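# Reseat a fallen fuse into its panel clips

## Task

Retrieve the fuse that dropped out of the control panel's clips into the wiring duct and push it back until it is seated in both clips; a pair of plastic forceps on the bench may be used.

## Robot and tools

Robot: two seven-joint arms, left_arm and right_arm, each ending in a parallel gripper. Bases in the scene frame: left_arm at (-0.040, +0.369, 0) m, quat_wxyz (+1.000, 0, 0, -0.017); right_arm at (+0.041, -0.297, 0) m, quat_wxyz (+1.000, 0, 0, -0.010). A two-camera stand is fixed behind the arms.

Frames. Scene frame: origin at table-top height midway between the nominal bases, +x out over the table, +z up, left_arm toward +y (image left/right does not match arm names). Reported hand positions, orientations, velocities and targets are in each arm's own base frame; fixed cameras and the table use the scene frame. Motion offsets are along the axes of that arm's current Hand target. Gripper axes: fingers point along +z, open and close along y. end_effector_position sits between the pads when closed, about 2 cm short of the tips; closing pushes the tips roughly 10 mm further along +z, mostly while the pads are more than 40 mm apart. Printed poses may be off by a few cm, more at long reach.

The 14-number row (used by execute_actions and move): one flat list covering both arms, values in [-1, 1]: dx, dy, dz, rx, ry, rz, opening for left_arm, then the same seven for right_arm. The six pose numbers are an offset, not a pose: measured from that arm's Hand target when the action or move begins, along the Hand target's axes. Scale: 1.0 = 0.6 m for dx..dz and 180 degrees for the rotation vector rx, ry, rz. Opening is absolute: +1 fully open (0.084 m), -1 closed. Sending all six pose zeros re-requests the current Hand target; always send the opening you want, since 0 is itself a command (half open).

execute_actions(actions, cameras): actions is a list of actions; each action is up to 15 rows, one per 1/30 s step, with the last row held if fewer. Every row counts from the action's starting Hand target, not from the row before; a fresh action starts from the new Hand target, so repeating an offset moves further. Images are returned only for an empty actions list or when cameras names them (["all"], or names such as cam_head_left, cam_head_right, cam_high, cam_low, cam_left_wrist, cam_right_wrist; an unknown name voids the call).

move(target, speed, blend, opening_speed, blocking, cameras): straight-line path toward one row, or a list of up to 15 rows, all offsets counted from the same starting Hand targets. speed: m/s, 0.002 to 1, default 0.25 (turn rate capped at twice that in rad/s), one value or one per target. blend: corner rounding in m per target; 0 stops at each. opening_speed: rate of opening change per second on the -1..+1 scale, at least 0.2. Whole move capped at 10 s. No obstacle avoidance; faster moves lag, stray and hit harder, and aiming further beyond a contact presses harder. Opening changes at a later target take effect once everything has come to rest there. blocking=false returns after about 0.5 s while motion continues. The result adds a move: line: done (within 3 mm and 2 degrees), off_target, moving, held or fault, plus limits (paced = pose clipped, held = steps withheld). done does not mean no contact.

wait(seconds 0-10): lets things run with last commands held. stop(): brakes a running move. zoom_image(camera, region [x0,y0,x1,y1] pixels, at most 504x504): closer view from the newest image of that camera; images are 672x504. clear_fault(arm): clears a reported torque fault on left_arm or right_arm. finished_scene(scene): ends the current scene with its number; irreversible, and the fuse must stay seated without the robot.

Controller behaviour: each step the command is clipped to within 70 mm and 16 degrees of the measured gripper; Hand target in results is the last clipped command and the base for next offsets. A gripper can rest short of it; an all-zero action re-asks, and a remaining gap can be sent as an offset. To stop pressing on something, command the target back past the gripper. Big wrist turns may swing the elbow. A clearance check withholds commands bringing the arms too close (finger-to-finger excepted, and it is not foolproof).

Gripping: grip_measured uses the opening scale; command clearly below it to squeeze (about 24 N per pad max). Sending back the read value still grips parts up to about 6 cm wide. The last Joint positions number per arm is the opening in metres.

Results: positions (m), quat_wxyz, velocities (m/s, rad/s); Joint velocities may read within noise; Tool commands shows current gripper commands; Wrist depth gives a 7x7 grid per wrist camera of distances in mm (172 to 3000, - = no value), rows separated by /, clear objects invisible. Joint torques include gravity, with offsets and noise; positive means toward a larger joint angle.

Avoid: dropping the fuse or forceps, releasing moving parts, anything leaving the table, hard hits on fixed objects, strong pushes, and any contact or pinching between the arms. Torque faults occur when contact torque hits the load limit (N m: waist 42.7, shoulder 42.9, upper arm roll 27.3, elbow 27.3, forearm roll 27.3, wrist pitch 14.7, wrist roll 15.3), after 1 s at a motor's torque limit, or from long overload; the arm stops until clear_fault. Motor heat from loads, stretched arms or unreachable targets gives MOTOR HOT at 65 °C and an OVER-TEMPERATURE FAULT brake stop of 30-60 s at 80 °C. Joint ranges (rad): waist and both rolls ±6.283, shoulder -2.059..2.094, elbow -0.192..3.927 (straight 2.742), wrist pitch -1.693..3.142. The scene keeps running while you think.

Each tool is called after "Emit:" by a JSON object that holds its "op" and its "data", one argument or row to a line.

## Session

Emit:
{"op": "execute_actions", "data": {
  "actions": []
}}

Emit:
{"op": "zoom_image", "data": {
  "camera": "cam_high",
  "region": [150, 170, 400, 350]
}}

Scene clock: 0.00 s.
left_arm: end_effector_position=(+0.2937, -0.1629, +0.1150) grip_measured=+1.00 end_effector_quat_wxyz=(-0.419, +0.244, +0.866, +0.124) | right_arm: end_effector_position=(+0.1875, -0.0906, +0.2090) grip_measured=+1.00 end_effector_quat_wxyz=(+0.650, -0.093, -0.669, +0.348)
Joint positions: left_arm=[-0.379 0.483 -0.17 1.31 0.076 1.741 3.1 0.084] | right_arm=[-1.859 -1.338 1.824 0.954 -0.017 1.929 2.53 0.084]
Joint velocities: within noise
Joint torques (N m): no reading
Wrist depth (mm): cam_left_wrist=[2457 2696 - 358 368 2738 2510 / 2474 566 570 382 397 581 585 / 477 481 467 415 428 471 496 / 402 403 406 405 408 412 414 / 358 358 360 350 363 364 367 / 312 313 314 315 317 319 319 / 284 279 286 287 288 290 290] | cam_right_wrist=[2749 - - - - 189 177 / - - - - - 190 178 / - - - - 207 193 180 / - - - - - 200 188 / - - - - 2874 2749 209 / - - - - 2948 2839 - / - - - - 2986 2828 2727]
Hand target: left_arm +0.2937, -0.1629, +0.1150; -0.419, +0.244, +0.866, +0.124 | right_arm +0.1875, -0.0906, +0.2090; +0.650, -0.093, -0.669, +0.348
Tool commands: left_gripper/opening=+1.0 right_gripper/opening=+1.0

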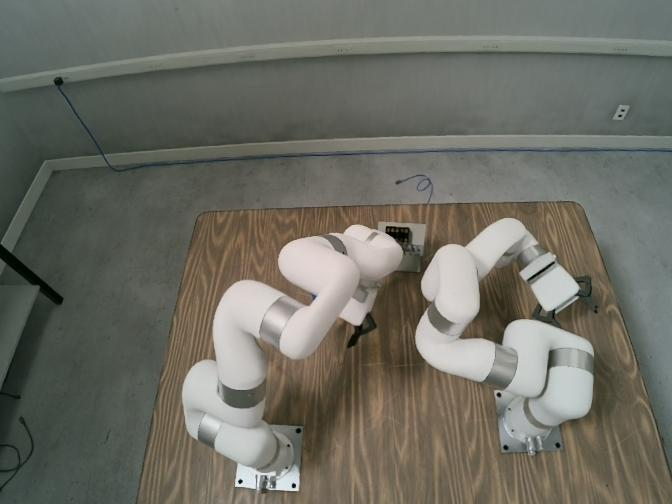

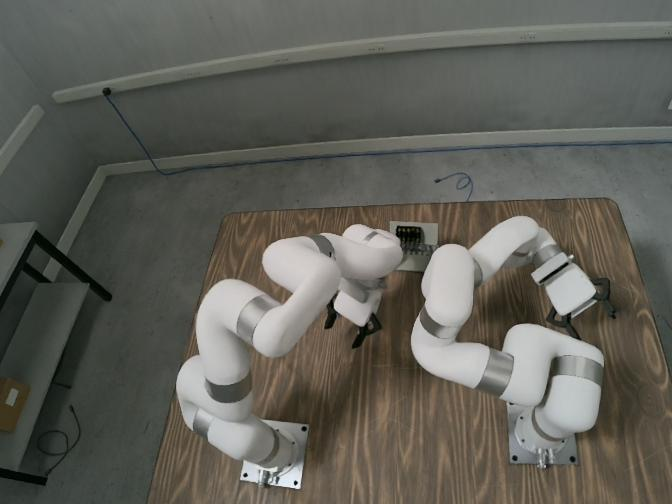

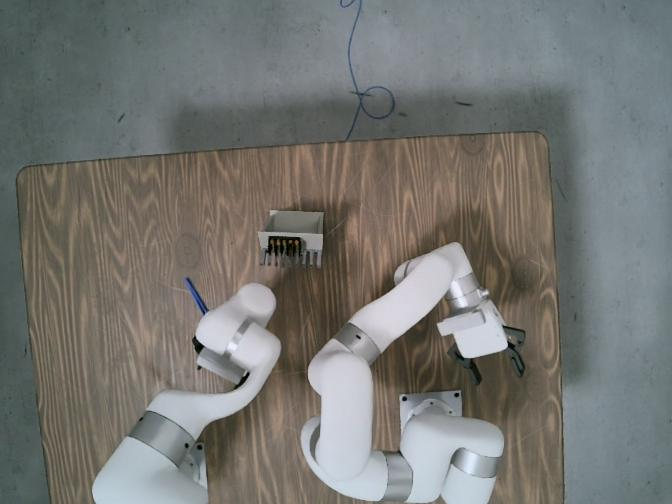

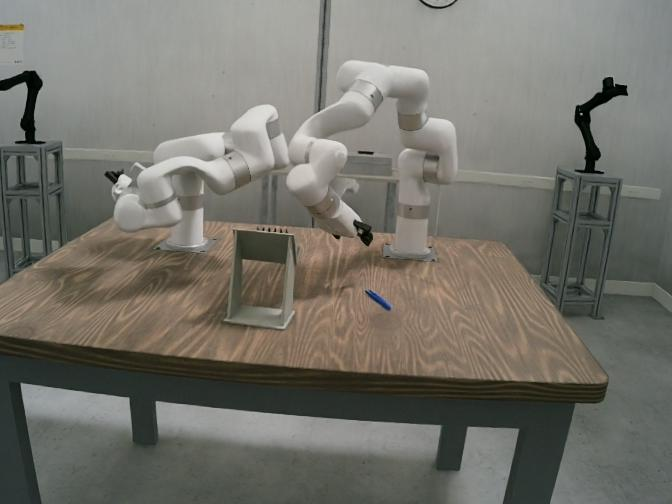

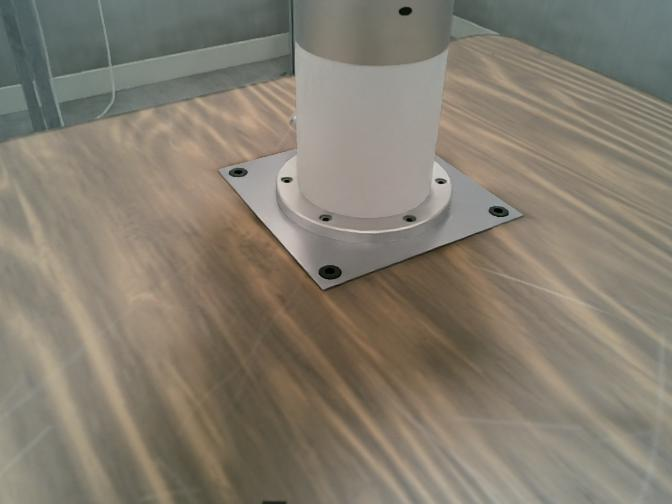

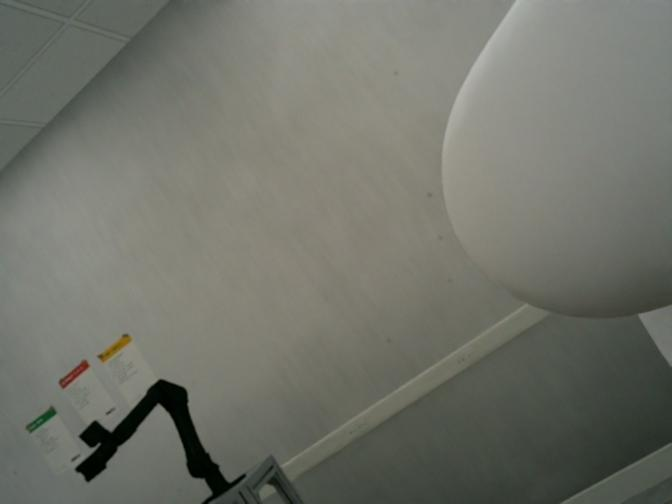

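Scaled by 2.016 from the camera's 672x504 image, which has a finer 960x720 frame.

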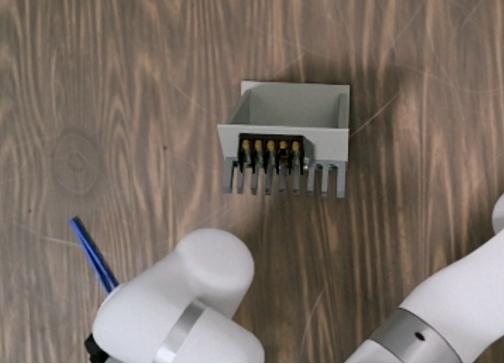

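Emit:
{"op": "move", "data": {
  "target": [0,0,0,0,0,0,1,0.0393,0.092,-0.5085,-0.631,0.1109,-0.041,-1],
  "speed": 0.25,
  "cameras": ["cam_high","cam_right_wrist","cam_low"]
}}

Scene clock: 35.00 s.
left_arm: end_effector_position=(+0.2937, -0.1629, +0.1150) grip_measured=+1.00 end_effector_quat_wxyz=(-0.419, +0.244, +0.866, +0.124) | right_arm: end_effector_position=(+0.3396, +0.0016, +0.1864) grip_measured=-1.00 end_effector_quat_wxyz=(-0.569, +0.437, +0.689, +0.102)
Joint positions: left_arm=[-0.379 0.483 -0.17 1.31 0.076 1.741 3.1 0.084] | right_arm=[-2.534 -1.386 1.584 1.575 0.857 2.734 2.964 0]
Joint torques (N m): left_arm=[-0.22 -19.02 -2.27 11.26 -0.31 0.55 0.06] | right_arm=[0.53 18.57 -16.34 3.14 -1.45 0.92 0.06]
Wrist depth (mm): cam_left_wrist=[2465 2624 - 357 369 2760 2519 / 2501 567 569 382 398 582 585 / 479 481 467 413 429 471 496 / 401 403 406 406 409 411 414 / 357 358 361 350 362 364 367 / 312 314 314 316 317 318 319 / 284 278 286 288 288 289 290] | cam_right_wrist=[253 244 215 194 194 2923 - / 256 257 262 229 835 - 488 / 265 - - - 889 875 776 / 2899 - - 922 822 737 654 / 2960 - 849 755 665 611 550 / 2510 726 663 606 547 509 466 / 384 600 540 506 462 435 402]
Hand target: left_arm +0.2937, -0.1629, +0.1150; -0.419, +0.244, +0.866, +0.124 | right_arm +0.3396, +0.0016, +0.1864; -0.569, +0.437, +0.689, +0.102 (not the last commanded pose)
Off the commanded pose: left_arm 0.000 m, 0 deg | right_arm 0.132 m, 49 deg.
move: held (right_arm; a check stopped the path); limits=held
pose unreachable (right arm): on one or more control steps of this call, first in action 0 (counted from 0), this arm could not follow its commanded pose, so it was not sent that pose on those steps. It may still have moved: this result reports where it is.
cause: moving toward the commanded pose would bring two parts of the arm too close to each other (joints 6 (wrist pitch) and 7 (wrist roll) lie between them).
Images, in order (width x height): cam_high 672x504, cam_low 672x504, cam_right_wrist 672x504.

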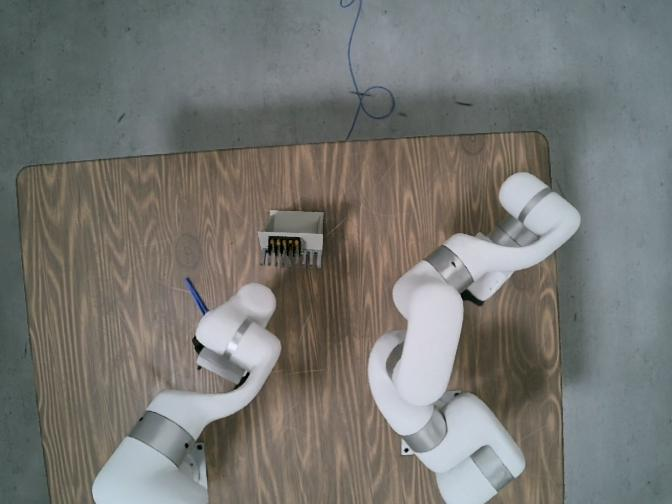

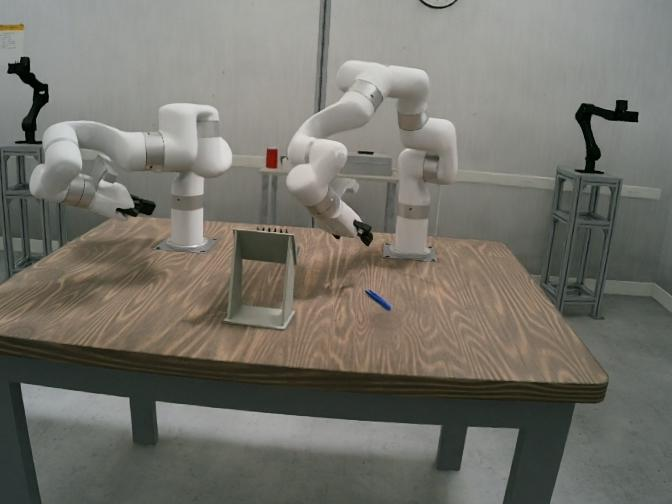

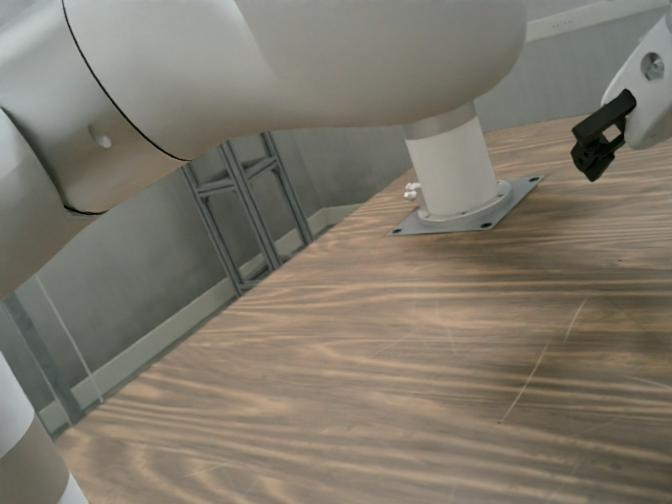

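Emit:
{"op": "move", "data": {
  "target": [
    [0,0,0,0,0,0,1,0.0667,0.0707,-0.069,-0.1004,-0.15,-0.0725,-1],
    [0,0,0,0,0,0,1,0.064,0.1602,-0.0723,-0.2831,-0.1134,0.074,-1],
    [0,0,0,0,0,0,1,0.0348,0.212,-0.0487,-0.2686,0.0468,-0.0166,-1]
  ],
  "speed": 0.2,
  "blend": [0.02,0.02,0],
  "cameras": ["cam_high","cam_right_wrist"]
}}

Scene clock: 97.67 s.
left_arm: end_effector_position=(+0.2937, -0.1629, +0.1150) grip_measured=+1.00 end_effector_quat_wxyz=(-0.419, +0.244, +0.866, +0.124) | right_arm: end_effector_position=(+0.4519, +0.0691, +0.1690) grip_measured=-1.00 end_effector_quat_wxyz=(-0.385, +0.605, +0.555, +0.420)
Joint positions: left_arm=[-0.379 0.483 -0.17 1.31 0.076 1.741 3.1 0.084] | right_arm=[-2.319 -1.266 1.578 0.989 1.894 2.51 3.752 0]
Joint torques (N m): left_arm=[0.21 -19.18 -2.24 11.4 -0.28 0.62 0.13] | right_arm=[-0.28 14.06 -16.91 4.84 1.93 1.26 -0.01]
Wrist depth (mm): cam_left_wrist=[2465 2685 - 358 370 2760 2510 / 2519 567 567 382 397 583 586 / 479 481 467 414 428 471 495 / 401 404 405 406 409 411 413 / 357 358 360 349 363 364 366 / 312 313 314 316 316 318 319 / 285 278 286 287 288 289 290] | cam_right_wrist=[383 361 382 2805 2863 2828 2935 / 399 401 2405 2448 2899 2986 2935 / 433 2309 2886 2960 2986 - - / 813 820 824 383 350 - - / 645 646 649 321 324 655 2749 / 534 535 536 482 336 540 543 / 433 435 436 418 350 438 440]
Hand target: left_arm +0.2937, -0.1629, +0.1150; -0.419, +0.244, +0.866, +0.124 | right_arm +0.4519, +0.0691, +0.1690; -0.386, +0.605, +0.555, +0.421
Off the commanded pose: left_arm 0.000 m, 0 deg | right_arm 0.000 m, 0 deg.
move: done
Images, in order (width x height): cam_high 672x504, cam_right_wrist 672x504.

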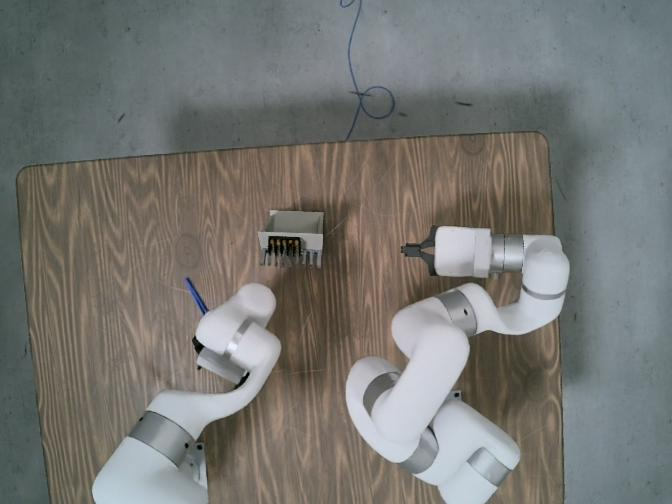

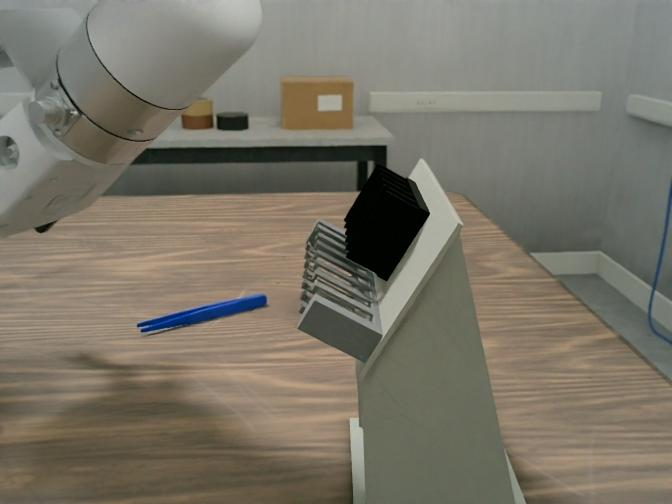

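Emit:
{"op": "move", "data": {
  "target": [
    [0.0858,-0.0188,-0.1745,0.2581,-0.2017,-0.5259,-0.05,0,0,0,0,0,0,-1],
    [-0.1588,-0.1913,-0.2627,-0.7085,0.0098,0.4811,-0.05,0,0,0,0,0,0,-1]
  ],
  "speed": 0.25,
  "blend": [0.02,0],
  "cameras": ["cam_left_wrist","cam_high"]
}}

Emit:
{"op": "zoom_image", "data": {
  "camera": "cam_left_wrist",
  "region": [186, 100, 520, 350]
}}

Scene clock: 147.83 s.
left_arm: end_effector_position=(+0.3885, -0.3569, +0.1361) grip_measured=-0.06 end_effector_quat_wxyz=(+0.025, +0.865, -0.045, +0.499) | right_arm: end_effector_position=(+0.4519, +0.0691, +0.1690) grip_measured=-1.00 end_effector_quat_wxyz=(-0.386, +0.605, +0.555, +0.421)
Joint positions: left_arm=[-0.475 0.728 -0.809 0.929 -1.169 -1.331 0.597 0.041] | right_arm=[-2.319 -1.266 1.578 0.989 1.894 2.51 3.752 0]
Joint torques (N m): left_arm=[-0.59 -15.55 -9.54 7.58 0.76 -2.14 0.03] | right_arm=[-0.38 13.89 -16.9 5.03 1.75 1.26 0.03]
Wrist depth (mm): cam_left_wrist=[1600 1604 1622 1665 1677 1706 1732 / 1686 - 281 276 282 1823 1857 / 1767 - 281 276 283 1919 1951 / 499 245 281 282 283 530 532 / 450 431 407 452 431 454 454 / 378 379 372 373 374 381 380 / 337 337 338 337 339 339 339] | cam_right_wrist=[2644 2706 2738 2760 2851 2863 2935 / 2696 2556 2448 2439 2923 2973 2899 / 2242 2302 2935 2960 - - - / 750 818 824 383 350 - - / 367 649 649 321 325 654 2760 / 505 535 536 481 337 540 544 / 434 435 436 417 350 439 440]
Hand target: left_arm +0.3885, -0.3569, +0.1361; +0.025, +0.865, -0.045, +0.499 | right_arm +0.4519, +0.0691, +0.1690; -0.386, +0.605, +0.555, +0.421
Off the commanded pose: left_arm 0.000 m, 0 deg | right_arm 0.000 m, 0 deg.
move: done; limits=paced
Images, in order (width x height): cam_high 672x504, cam_left_wrist 672x504.

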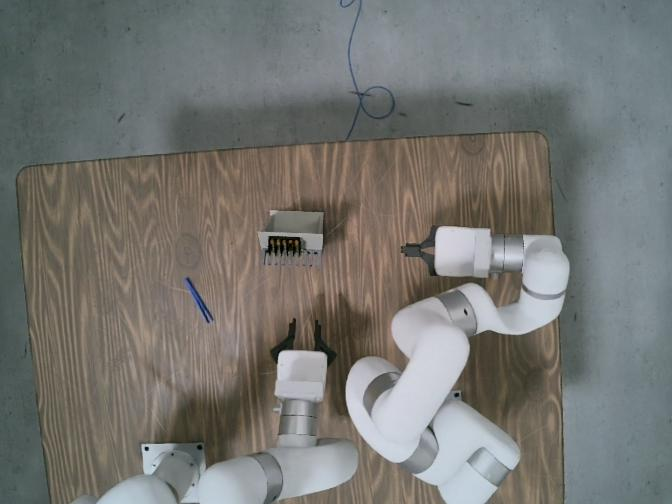

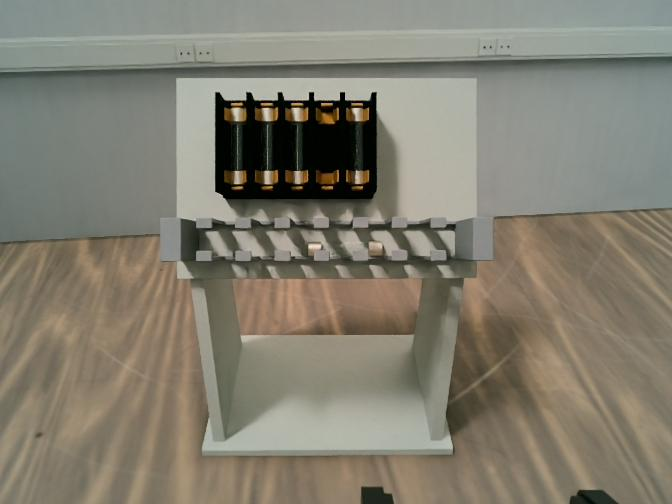

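Scaled by 1.509 from the camera's 672x504 image, which has a finer 960x720 frame.

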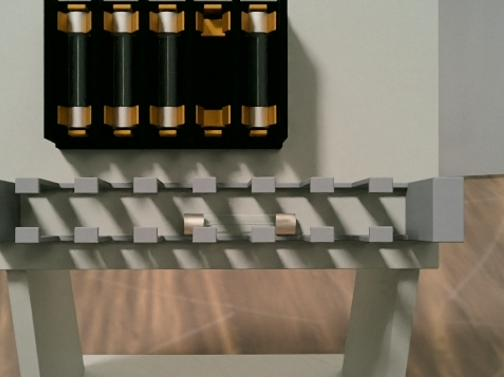

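Emit:
{"op": "move", "data": {
  "target": [0.0587,-0.2503,-0.177,-0.2969,-0.2347,0.5138,-0.05,0,0,0,0,0,0,-1],
  "speed": 0.25,
  "cameras": ["cam_left_wrist"]
}}

Scene clock: 223.87 s.
left_arm: end_effector_position=(+0.3301, -0.2000, +0.2200) grip_measured=-0.06 end_effector_quat_wxyz=(+0.000, -0.580, +0.815, +0.000) | right_arm: end_effector_position=(+0.4519, +0.0691, +0.1690) grip_measured=-1.00 end_effector_quat_wxyz=(-0.386, +0.605, +0.555, +0.421)
Joint positions: left_arm=[0.311 -0.394 -0.774 0.819 -0.302 1.127 1.615 0.041] | right_arm=[-2.319 -1.266 1.578 0.989 1.894 2.51 3.752 0]
Joint torques (N m): left_arm=[0.77 -4.01 6.54 13.79 -0.11 -1.32 0.15] | right_arm=[-0.15 13.97 -17.06 4.94 1.64 1.12 0.15]
Wrist depth (mm): cam_left_wrist=[353 352 351 351 351 350 350 / 352 351 352 351 350 351 350 / 351 351 351 350 351 350 349 / 350 350 349 350 349 349 349 / 349 350 348 349 348 349 349 / 350 348 350 348 349 347 347 / 348 349 348 348 348 347 347] | cam_right_wrist=[436 2706 2738 2782 2839 2863 2923 / 2206 2556 2474 2422 2899 2999 2935 / 2264 2317 2886 2948 - - - / 813 821 824 383 350 - - / 645 647 649 321 324 658 2749 / 534 535 536 482 337 540 543 / 434 434 436 417 350 439 440]
Hand target: left_arm +0.3301, -0.2000, +0.2200; +0.000, -0.580, +0.815, +0.000 | right_arm +0.4519, +0.0691, +0.1690; -0.386, +0.605, +0.555, +0.421
Off the commanded pose: left_arm 0.000 m, 0 deg | right_arm 0.000 m, 0 deg.
move: done
Images, in order (width x height): cam_left_wrist 672x504.

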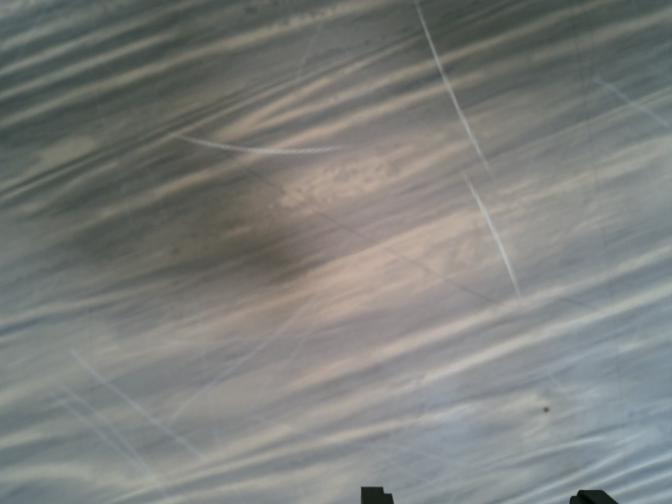

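Emit:
{"op": "move", "data": {
  "target": [-0.3718,-0.1727,0.0833,0,0,0.25,-0.05,0,0,0,0,0,0,-1],
  "speed": 0.25,
  "cameras": ["cam_left_wrist"]
}}

Scene clock: 241.37 s.
left_arm: end_effector_position=(+0.5010, -0.0232, +0.1698) grip_measured=-0.06 end_effector_quat_wxyz=(+0.000, -0.224, +0.975, +0.000) | right_arm: end_effector_position=(+0.4519, +0.0691, +0.1690) grip_measured=-1.00 end_effector_quat_wxyz=(-0.386, +0.605, +0.555, +0.421)
Joint positions: left_arm=[0.505 0.189 -0.581 1.14 0.123 0.986 2.554 0.041] | right_arm=[-2.319 -1.266 1.578 0.989 1.894 2.51 3.752 0]
Joint torques (N m): left_arm=[0.27 -14 -2.44 14.13 0.07 -1.26 0.28] | right_arm=[-0.07 13.73 -17.04 4.71 1.66 1.17 0.18]
Wrist depth (mm): cam_left_wrist=[302 302 301 301 300 300 300 / 301 301 301 300 299 300 299 / 301 300 300 300 300 299 299 / 300 300 300 299 299 299 299 / 300 299 298 298 298 297 298 / 299 299 298 298 298 297 297 / 299 298 298 298 297 297 297] | cam_right_wrist=[2634 2664 605 2782 2863 2863 2874 / 2654 2547 670 2448 2935 2948 2899 / 2249 2271 2948 - - - - / 814 818 821 384 350 - - / 647 647 649 321 324 657 2771 / 533 535 536 481 337 542 545 / 433 435 435 417 350 438 440]
Hand target: left_arm +0.5011, -0.0232, +0.1698; +0.000, -0.224, +0.975, +0.000 | right_arm +0.4519, +0.0691, +0.1690; -0.386, +0.605, +0.555, +0.421
Off the commanded pose: left_arm 0.000 m, 0 deg | right_arm 0.000 m, 0 deg.
move: done
Images, in order (width x height): cam_left_wrist 672x504.

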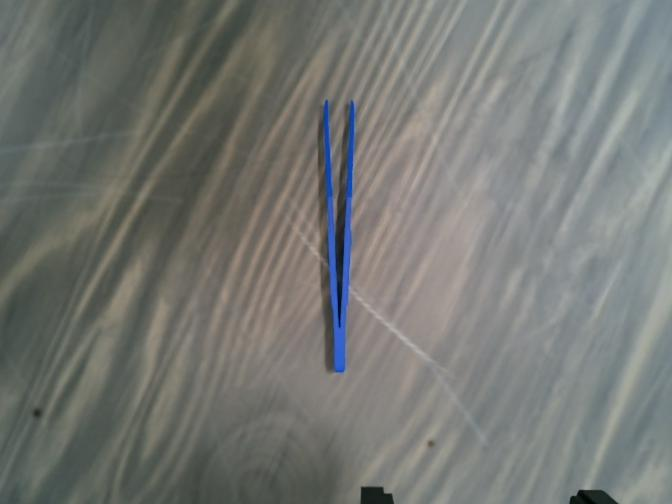

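Emit:
{"op": "move", "data": {
  "target": [
    [0.1272,-0.0538,0.12,0,0,0,-0.05,0,0,0,0,0,0,-1],
    [0.1272,-0.0538,0.245,0,0,0,-0.05,0,0,0,0,0,0,-1],
    [0.1272,-0.0538,0.245,0,0,0,-0.79,0,0,0,0,0,0,-1],
    [0.1272,-0.0538,0.12,0,0,0,-0.79,0,0,0,0,0,0,-1]
  ],
  "speed": [0.25,0.1,0.1,0.12],
  "blend": [0.02,0,0,0],
  "opening_speed": 0.8,
  "cameras": ["cam_left_wrist","cam_right_wrist"]
}}

Emit:
{"op": "zoom_image", "data": {
  "camera": "cam_left_wrist",
  "region": [386, 264, 586, 504]
}}

Scene clock: 257.60 s.
left_arm: end_effector_position=(+0.4464, -0.0855, +0.0979) grip_measured=-0.81 end_effector_quat_wxyz=(+0.000, -0.224, +0.975, +0.000) | right_arm: end_effector_position=(+0.4519, +0.0691, +0.1690) grip_measured=-1.00 end_effector_quat_wxyz=(-0.386, +0.605, +0.555, +0.421)
Joint positions: left_arm=[0.436 0.165 -0.632 0.873 0.142 0.746 2.396 0.008] | right_arm=[-2.319 -1.266 1.578 0.989 1.894 2.51 3.752 0]
Joint torques (N m): left_arm=[0.54 -13.26 -2.91 12.63 -0.49 -1.1 0.41] | right_arm=[-0.13 13.92 -16.98 4.85 1.72 1.19 0.15]
Wrist depth (mm): cam_left_wrist=[230 230 229 229 229 228 228 / 230 229 229 228 229 228 228 / 229 229 229 228 228 228 228 / 228 228 228 228 228 228 227 / 228 228 228 227 227 227 227 / 228 227 227 227 226 226 226 / 228 227 227 226 - 226 226] | cam_right_wrist=[2675 533 2727 2816 2851 2874 2899 / 2685 608 2257 2431 2948 2986 2948 / 2242 994 1000 2973 - - - / 813 818 756 383 350 - - / 646 648 649 321 325 657 2793 / 533 533 537 480 337 541 542 / 434 434 436 417 350 439 440]
Hand target: left_arm +0.4464, -0.0855, +0.0979; +0.000, -0.224, +0.975, +0.000 | right_arm +0.4519, +0.0691, +0.1690; -0.386, +0.605, +0.555, +0.421
Off the commanded pose: left_arm 0.000 m, 0 deg | right_arm 0.000 m, 0 deg.
move: done
Images, in order (width x height): cam_left_wrist 672x504, cam_right_wrist 672x504.

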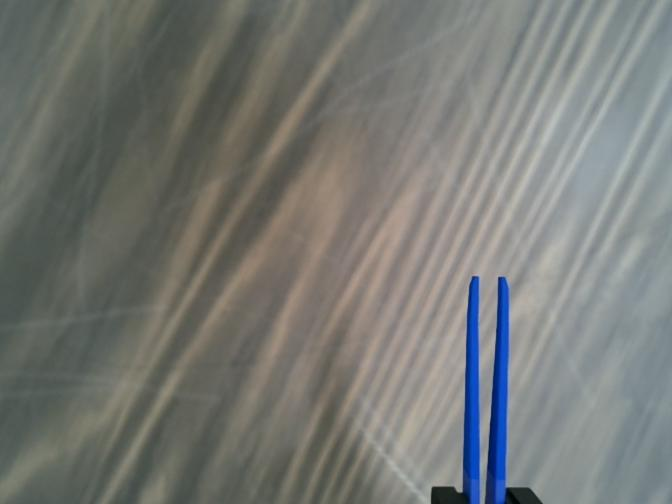

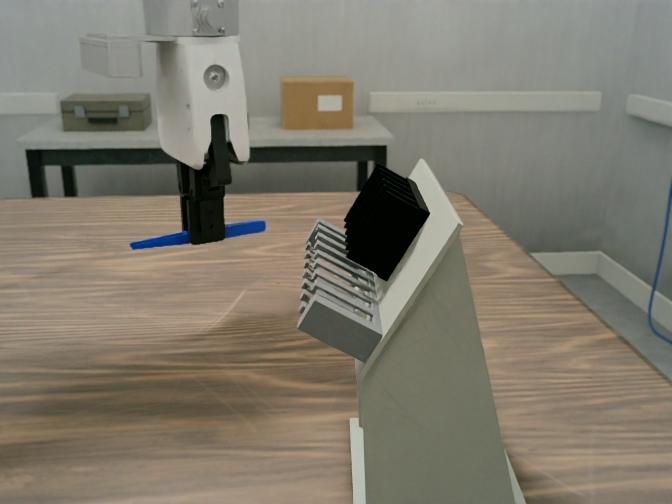

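Scaled by 2.100 from the camera's 672x504 image, which has a finer 960x720 frame.

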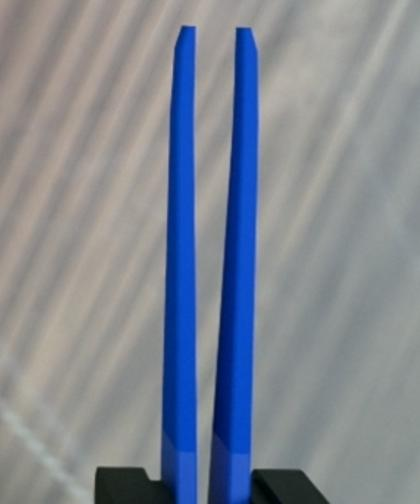

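Emit:
{"op": "move", "data": {
  "target": [
    [0.0138,0.0723,-0.2035,0,0,-0.8244,-0.79,0,0,0,0,0,0,-1],
    [0.2037,-0.3233,-0.1738,-0.3608,0.6022,-0.7029,-0.79,0,0,0,0,0,0,-1]
  ],
  "speed": [0.25,0.2],
  "blend": [0.01,0],
  "cameras": ["cam_left_wrist","cam_right_wrist","cam_high"]
}}

Scene clock: 308.60 s.
left_arm: end_effector_position=(+0.4212, -0.3134, +0.2023) grip_measured=-0.81 end_effector_quat_wxyz=(+0.672, +0.692, +0.149, -0.219) | right_arm: end_effector_position=(+0.4519, +0.0691, +0.1690) grip_measured=-1.00 end_effector_quat_wxyz=(-0.386, +0.605, +0.555, +0.421)
Joint positions: left_arm=[0.47 0.501 -0.677 0.962 -1.441 1.289 0.474 0.008] | right_arm=[-2.319 -1.266 1.578 0.989 1.894 2.51 3.752 0]
Joint torques (N m): left_arm=[-0.61 -14.28 -9.17 10.24 -1.35 1.73 0.27] | right_arm=[0.02 14.14 -16.99 4.86 1.88 1.23 0.21]
Wrist depth (mm): cam_left_wrist=[238 312 430 - - - - / 267 362 531 - - 451 - / 302 429 750 - 426 488 - / 347 499 - - - 575 - / 411 641 - - - 565 - / 474 - - - - 481 387 / 556 - - - - - 343] | cam_right_wrist=[556 547 2738 2771 2828 2874 2899 / - 390 2264 2431 2923 2973 2935 / - 995 2935 2935 - - - / 817 819 822 383 350 - - / 644 647 651 321 324 657 2771 / 532 535 537 482 337 542 543 / 434 434 437 418 350 439 439]
Hand target: left_arm +0.4212, -0.3134, +0.2023; +0.672, +0.692, +0.149, -0.219 | right_arm +0.4519, +0.0691, +0.1690; -0.386, +0.605, +0.555, +0.421
Off the commanded pose: left_arm 0.000 m, 0 deg | right_arm 0.000 m, 0 deg.
move: done
Images, in order (width x height): cam_high 672x504, cam_left_wrist 672x504, cam_right_wrist 672x504.

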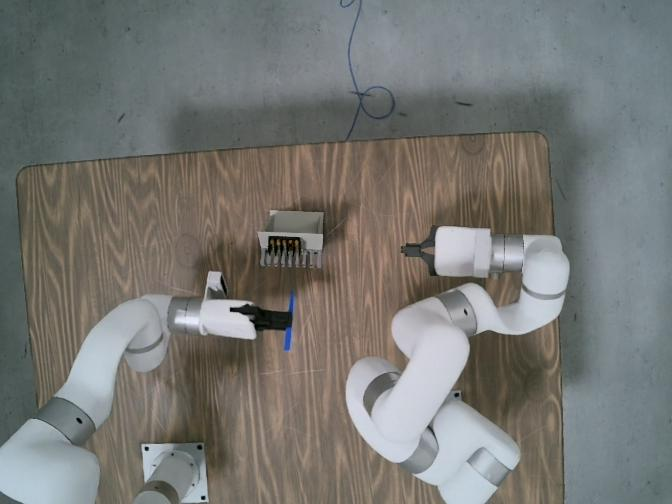

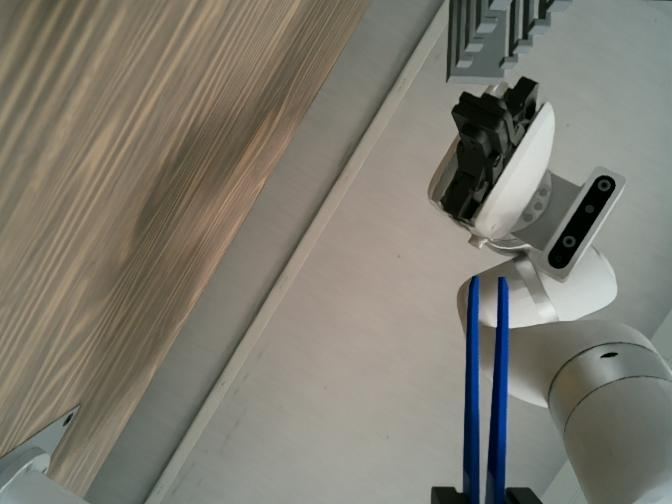

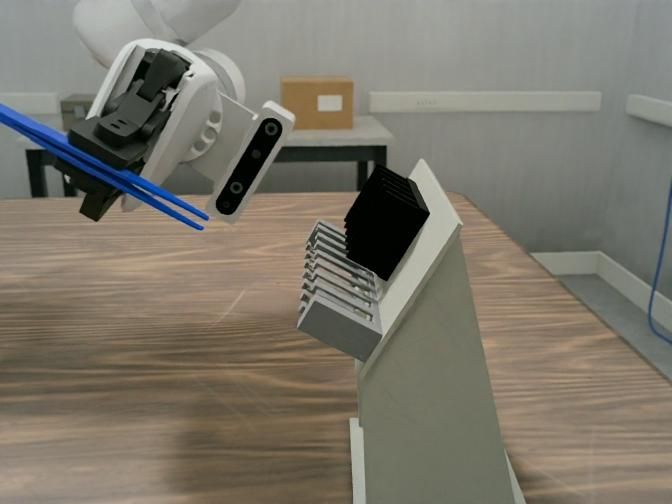

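Emit:
{"op": "move", "data": {
  "target": [0.0833,0,0,0,0,0,-0.762,0,0,0,0,0,0,-1],
  "speed": 0.12,
  "opening_speed": 0.5,
  "cameras": ["cam_left_wrist","cam_right_wrist"]
}}

Emit:
{"op": "zoom_image", "data": {
  "camera": "cam_left_wrist",
  "region": [412, 80, 672, 330]
}}

Emit:
{"op": "zoom_image", "data": {
  "camera": "cam_right_wrist",
  "region": [230, 180, 410, 370]
}}

Scene clock: 315.13 s.
left_arm: end_effector_position=(+0.4642, -0.3178, +0.1772) grip_measured=-0.78 end_effector_quat_wxyz=(+0.672, +0.692, +0.149, -0.219) | right_arm: end_effector_position=(+0.4519, +0.0691, +0.1690) grip_measured=-1.00 end_effector_quat_wxyz=(-0.386, +0.605, +0.555, +0.421)
Joint positions: left_arm=[0.404 0.671 -0.632 1.138 -1.373 1.247 0.447 0.01] | right_arm=[-2.319 -1.266 1.578 0.989 1.894 2.51 3.752 0]
Joint torques (N m): left_arm=[-0.69 -17.27 -10.91 10.15 -0.8 1.45 0.07] | right_arm=[-0.26 13.88 -17.09 4.83 1.9 1.22 0.2]
Wrist depth (mm): cam_left_wrist=[198 251 - - - - - / 215 279 - - - - - / 243 326 - - - - - / 279 416 - - 449 518 - / 327 534 - - - 571 - / 396 677 - - - 503 - / 498 - - - - 442 397] | cam_right_wrist=[2675 566 556 2771 2793 2851 2899 / 2675 571 515 2439 2874 2999 2899 / 2242 353 432 2960 2973 - - / 815 754 754 384 350 - - / 644 649 649 321 324 657 2727 / 532 535 536 482 336 542 542 / 434 435 435 417 349 438 440]
Hand target: left_arm +0.4642, -0.3178, +0.1772; +0.672, +0.692, +0.149, -0.219 | right_arm +0.4519, +0.0691, +0.1690; -0.386, +0.605, +0.555, +0.421
Off the commanded pose: left_arm 0.000 m, 0 deg | right_arm 0.000 m, 0 deg.
move: done
Images, in order (width x height): cam_left_wrist 672x504, cam_right_wrist 672x504.

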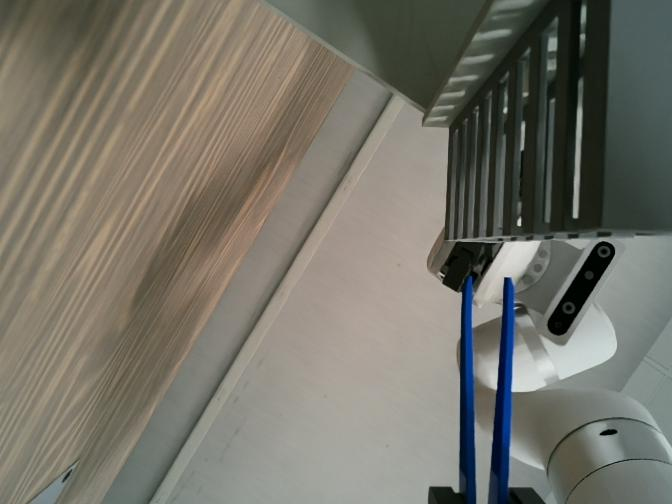

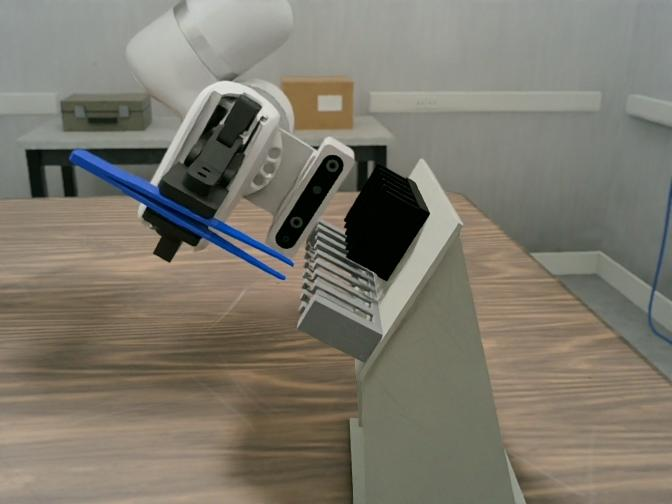

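Scaled by 1.938 from the camera's 672x504 image, which has a finer 960x720 frame.

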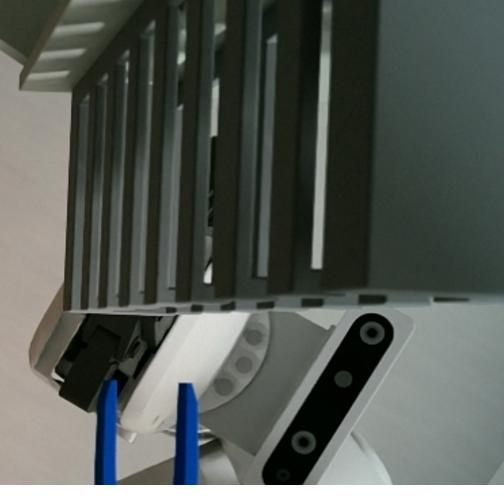

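Scaled by 2.653 from the camera's 672x504 image, which has a finer 960x720 frame.

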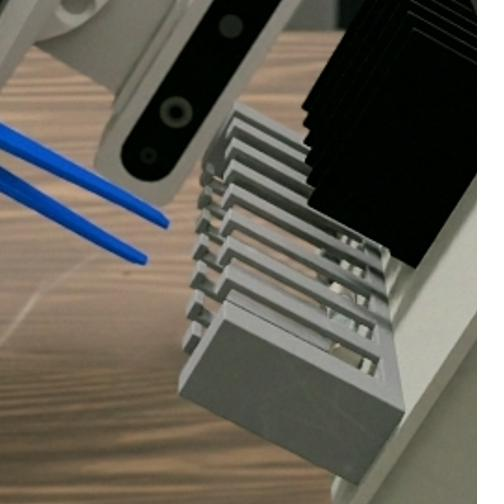

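Emit:
{"op": "zoom_image", "data": {
  "camera": "cam_right_wrist",
  "region": [290, 220, 400, 370]
}}

Scaled by 3.360 from the camera's 672x504 image, which has a finer 960x720 frame.

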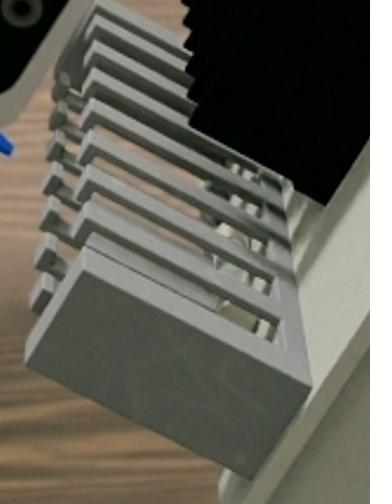

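Emit:
{"op": "move", "data": {
  "target": [
    [0,0.0063,0.002,0,0,0,-0.762,0,0,0,0,0,0,-1],
    [0.035,0.0063,0.002,0,0,0,-0.762,0,0,0,0,0,0,-1]
  ],
  "speed": [0.05,0.05],
  "cameras": ["cam_left_wrist","cam_right_wrist"]
}}

Emit:
{"op": "zoom_image", "data": {
  "camera": "cam_left_wrist",
  "region": [412, 180, 672, 430]
}}

Emit:
{"op": "zoom_image", "data": {
  "camera": "cam_right_wrist",
  "region": [250, 200, 400, 350]
}}

Scene clock: 362.97 s.
left_arm: end_effector_position=(+0.4840, -0.3210, +0.1699) grip_measured=-0.78 end_effector_quat_wxyz=(+0.672, +0.692, +0.149, -0.219) | right_arm: end_effector_position=(+0.4519, +0.0691, +0.1690) grip_measured=-1.00 end_effector_quat_wxyz=(-0.386, +0.605, +0.555, +0.421)
Joint positions: left_arm=[0.373 0.736 -0.616 1.222 -1.348 1.237 0.423 0.01] | right_arm=[-2.319 -1.266 1.578 0.989 1.894 2.51 3.752 0]
Joint torques (N m): left_arm=[-0.66 -18.4 -11.67 10.11 -0.69 1.34 0.01] | right_arm=[-0.38 13.95 -17.05 4.84 1.98 1.24 0.18]
Wrist depth (mm): cam_left_wrist=[186 - - - - - - / 203 253 - - - - - / 229 283 - - - - - / 262 336 - - - - - / 307 - - - - - - / 371 775 - - - - - / 469 - - - - 472 427] | cam_right_wrist=[2664 2706 556 2760 2816 2874 2911 / 2675 2220 561 2397 2886 2948 2935 / 2206 355 388 2960 2999 - - / 814 754 368 384 350 - - / 646 648 649 321 324 658 2749 / 532 536 535 481 336 541 543 / 434 435 437 417 350 440 440]
Hand target: left_arm +0.4840, -0.3210, +0.1699; +0.672, +0.692, +0.149, -0.219 | right_arm +0.4519, +0.0691, +0.1690; -0.386, +0.605, +0.555, +0.421
Off the commanded pose: left_arm 0.000 m, 0 deg | right_arm 0.000 m, 0 deg.
move: done
Images, in order (width x height): cam_left_wrist 672x504, cam_right_wrist 672x504.

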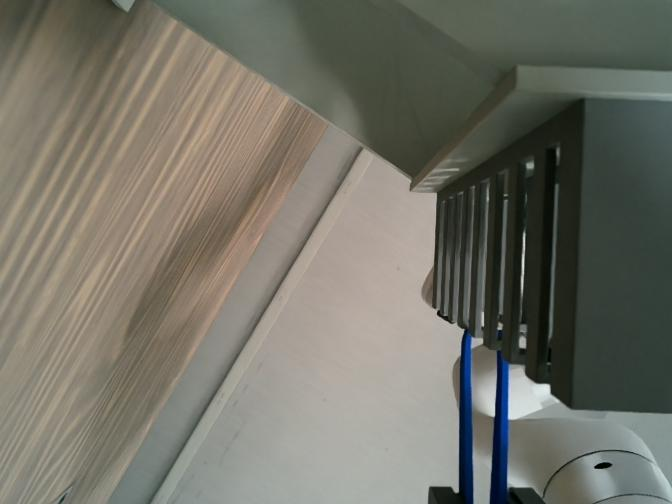

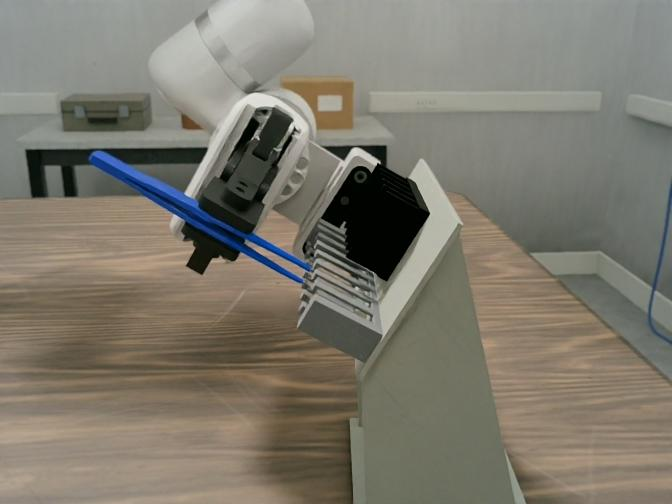

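Scaled by 1.938 from the camera's 672x504 image, which has a finer 960x720 frame.

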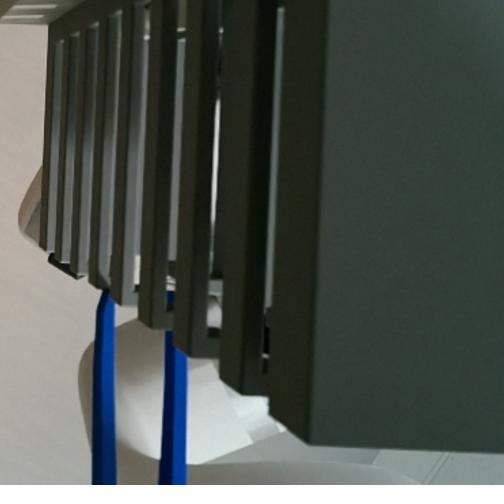

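Scaled by 3.360 from the camera's 672x504 image, which has a finer 960x720 frame.

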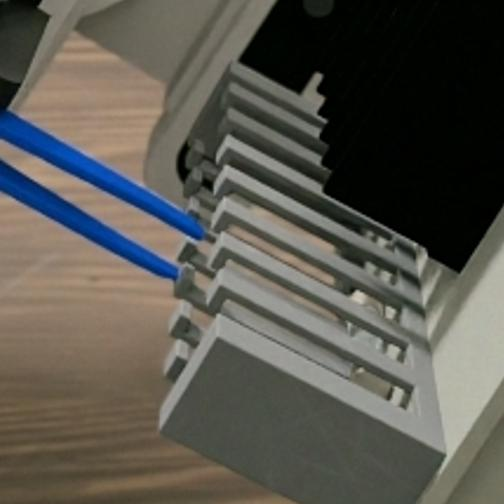

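Emit:
{"op": "move", "data": {
  "target": [0.0283,0,-0.0002,0,0,0,-0.762,0,0,0,0,0,0,-1],
  "speed": 0.03,
  "cameras": ["cam_left_wrist","cam_right_wrist"]
}}

Emit:
{"op": "zoom_image", "data": {
  "camera": "cam_left_wrist",
  "region": [412, 180, 672, 430]
}}

Emit:
{"op": "zoom_image", "data": {
  "camera": "cam_right_wrist",
  "region": [290, 220, 400, 350]
}}

Scene clock: 406.13 s.
left_arm: end_effector_position=(+0.4987, -0.3224, +0.1614) grip_measured=-0.78 end_effector_quat_wxyz=(+0.672, +0.692, +0.149, -0.219) | right_arm: end_effector_position=(+0.4519, +0.0691, +0.1690) grip_measured=-1.00 end_effector_quat_wxyz=(-0.386, +0.605, +0.555, +0.421)
Joint positions: left_arm=[0.35 0.789 -0.601 1.288 -1.327 1.233 0.407 0.01] | right_arm=[-2.319 -1.266 1.578 0.989 1.894 2.51 3.752 0]
Joint torques (N m): left_arm=[-0.28 -19.09 -11.97 10.29 -0.86 1.32 -0.05] | right_arm=[-0.22 14.05 -17.1 4.9 1.79 1.29 0.24]
Wrist depth (mm): cam_left_wrist=[- - - - - - - / 177 - - - - - - / 205 - - - - - - / 234 - - - - - - / 284 384 - - - - - / 343 - - - - - - / 407 - - - - - -] | cam_right_wrist=[2634 2685 554 2760 2816 2886 2911 / 2675 2325 567 2397 2899 2986 2911 / 2249 354 396 2760 - - - / 813 818 366 384 350 - - / 644 649 649 321 325 657 2749 / 532 535 537 482 336 541 543 / 434 435 436 417 350 439 440]
Hand target: left_arm +0.4987, -0.3224, +0.1614; +0.672, +0.692, +0.149, -0.219 | right_arm +0.4519, +0.0691, +0.1690; -0.386, +0.605, +0.555, +0.421
Off the commanded pose: left_arm 0.000 m, 0 deg | right_arm 0.000 m, 0 deg.
move: done
Images, in order (width x height): cam_left_wrist 672x504, cam_right_wrist 672x504.

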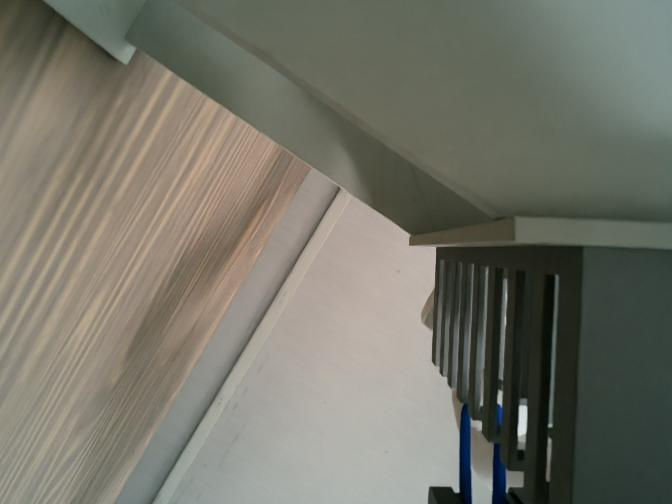

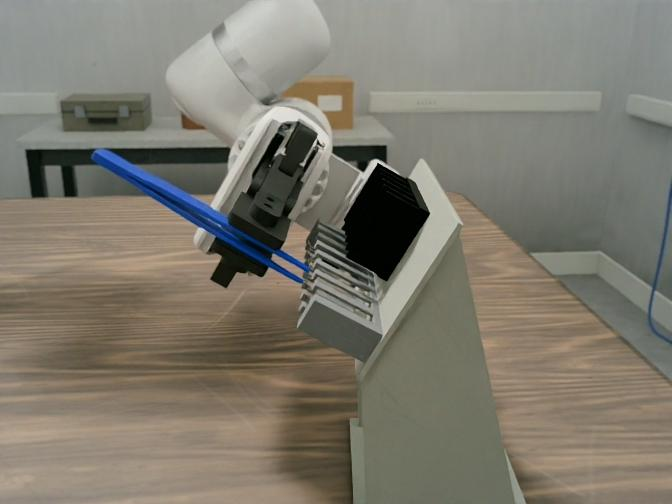

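Scaled by 1.938 from the camera's 672x504 image, which has a finer 960x720 frame.

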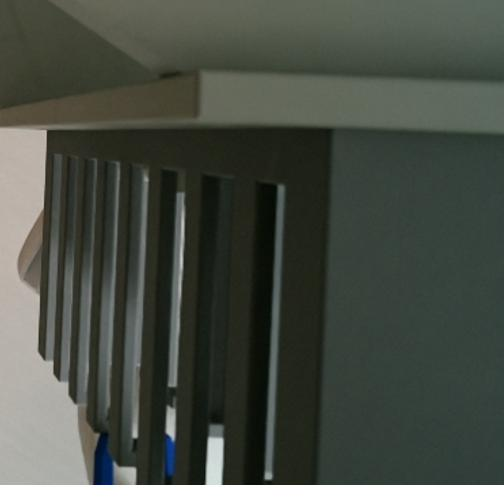

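Scaled by 3.877 from the camera's 672x504 image, which has a finer 960x720 frame.

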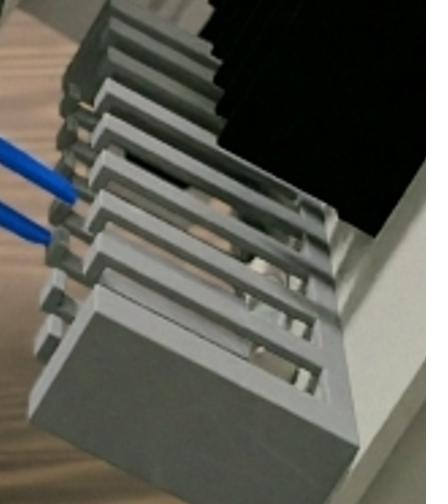

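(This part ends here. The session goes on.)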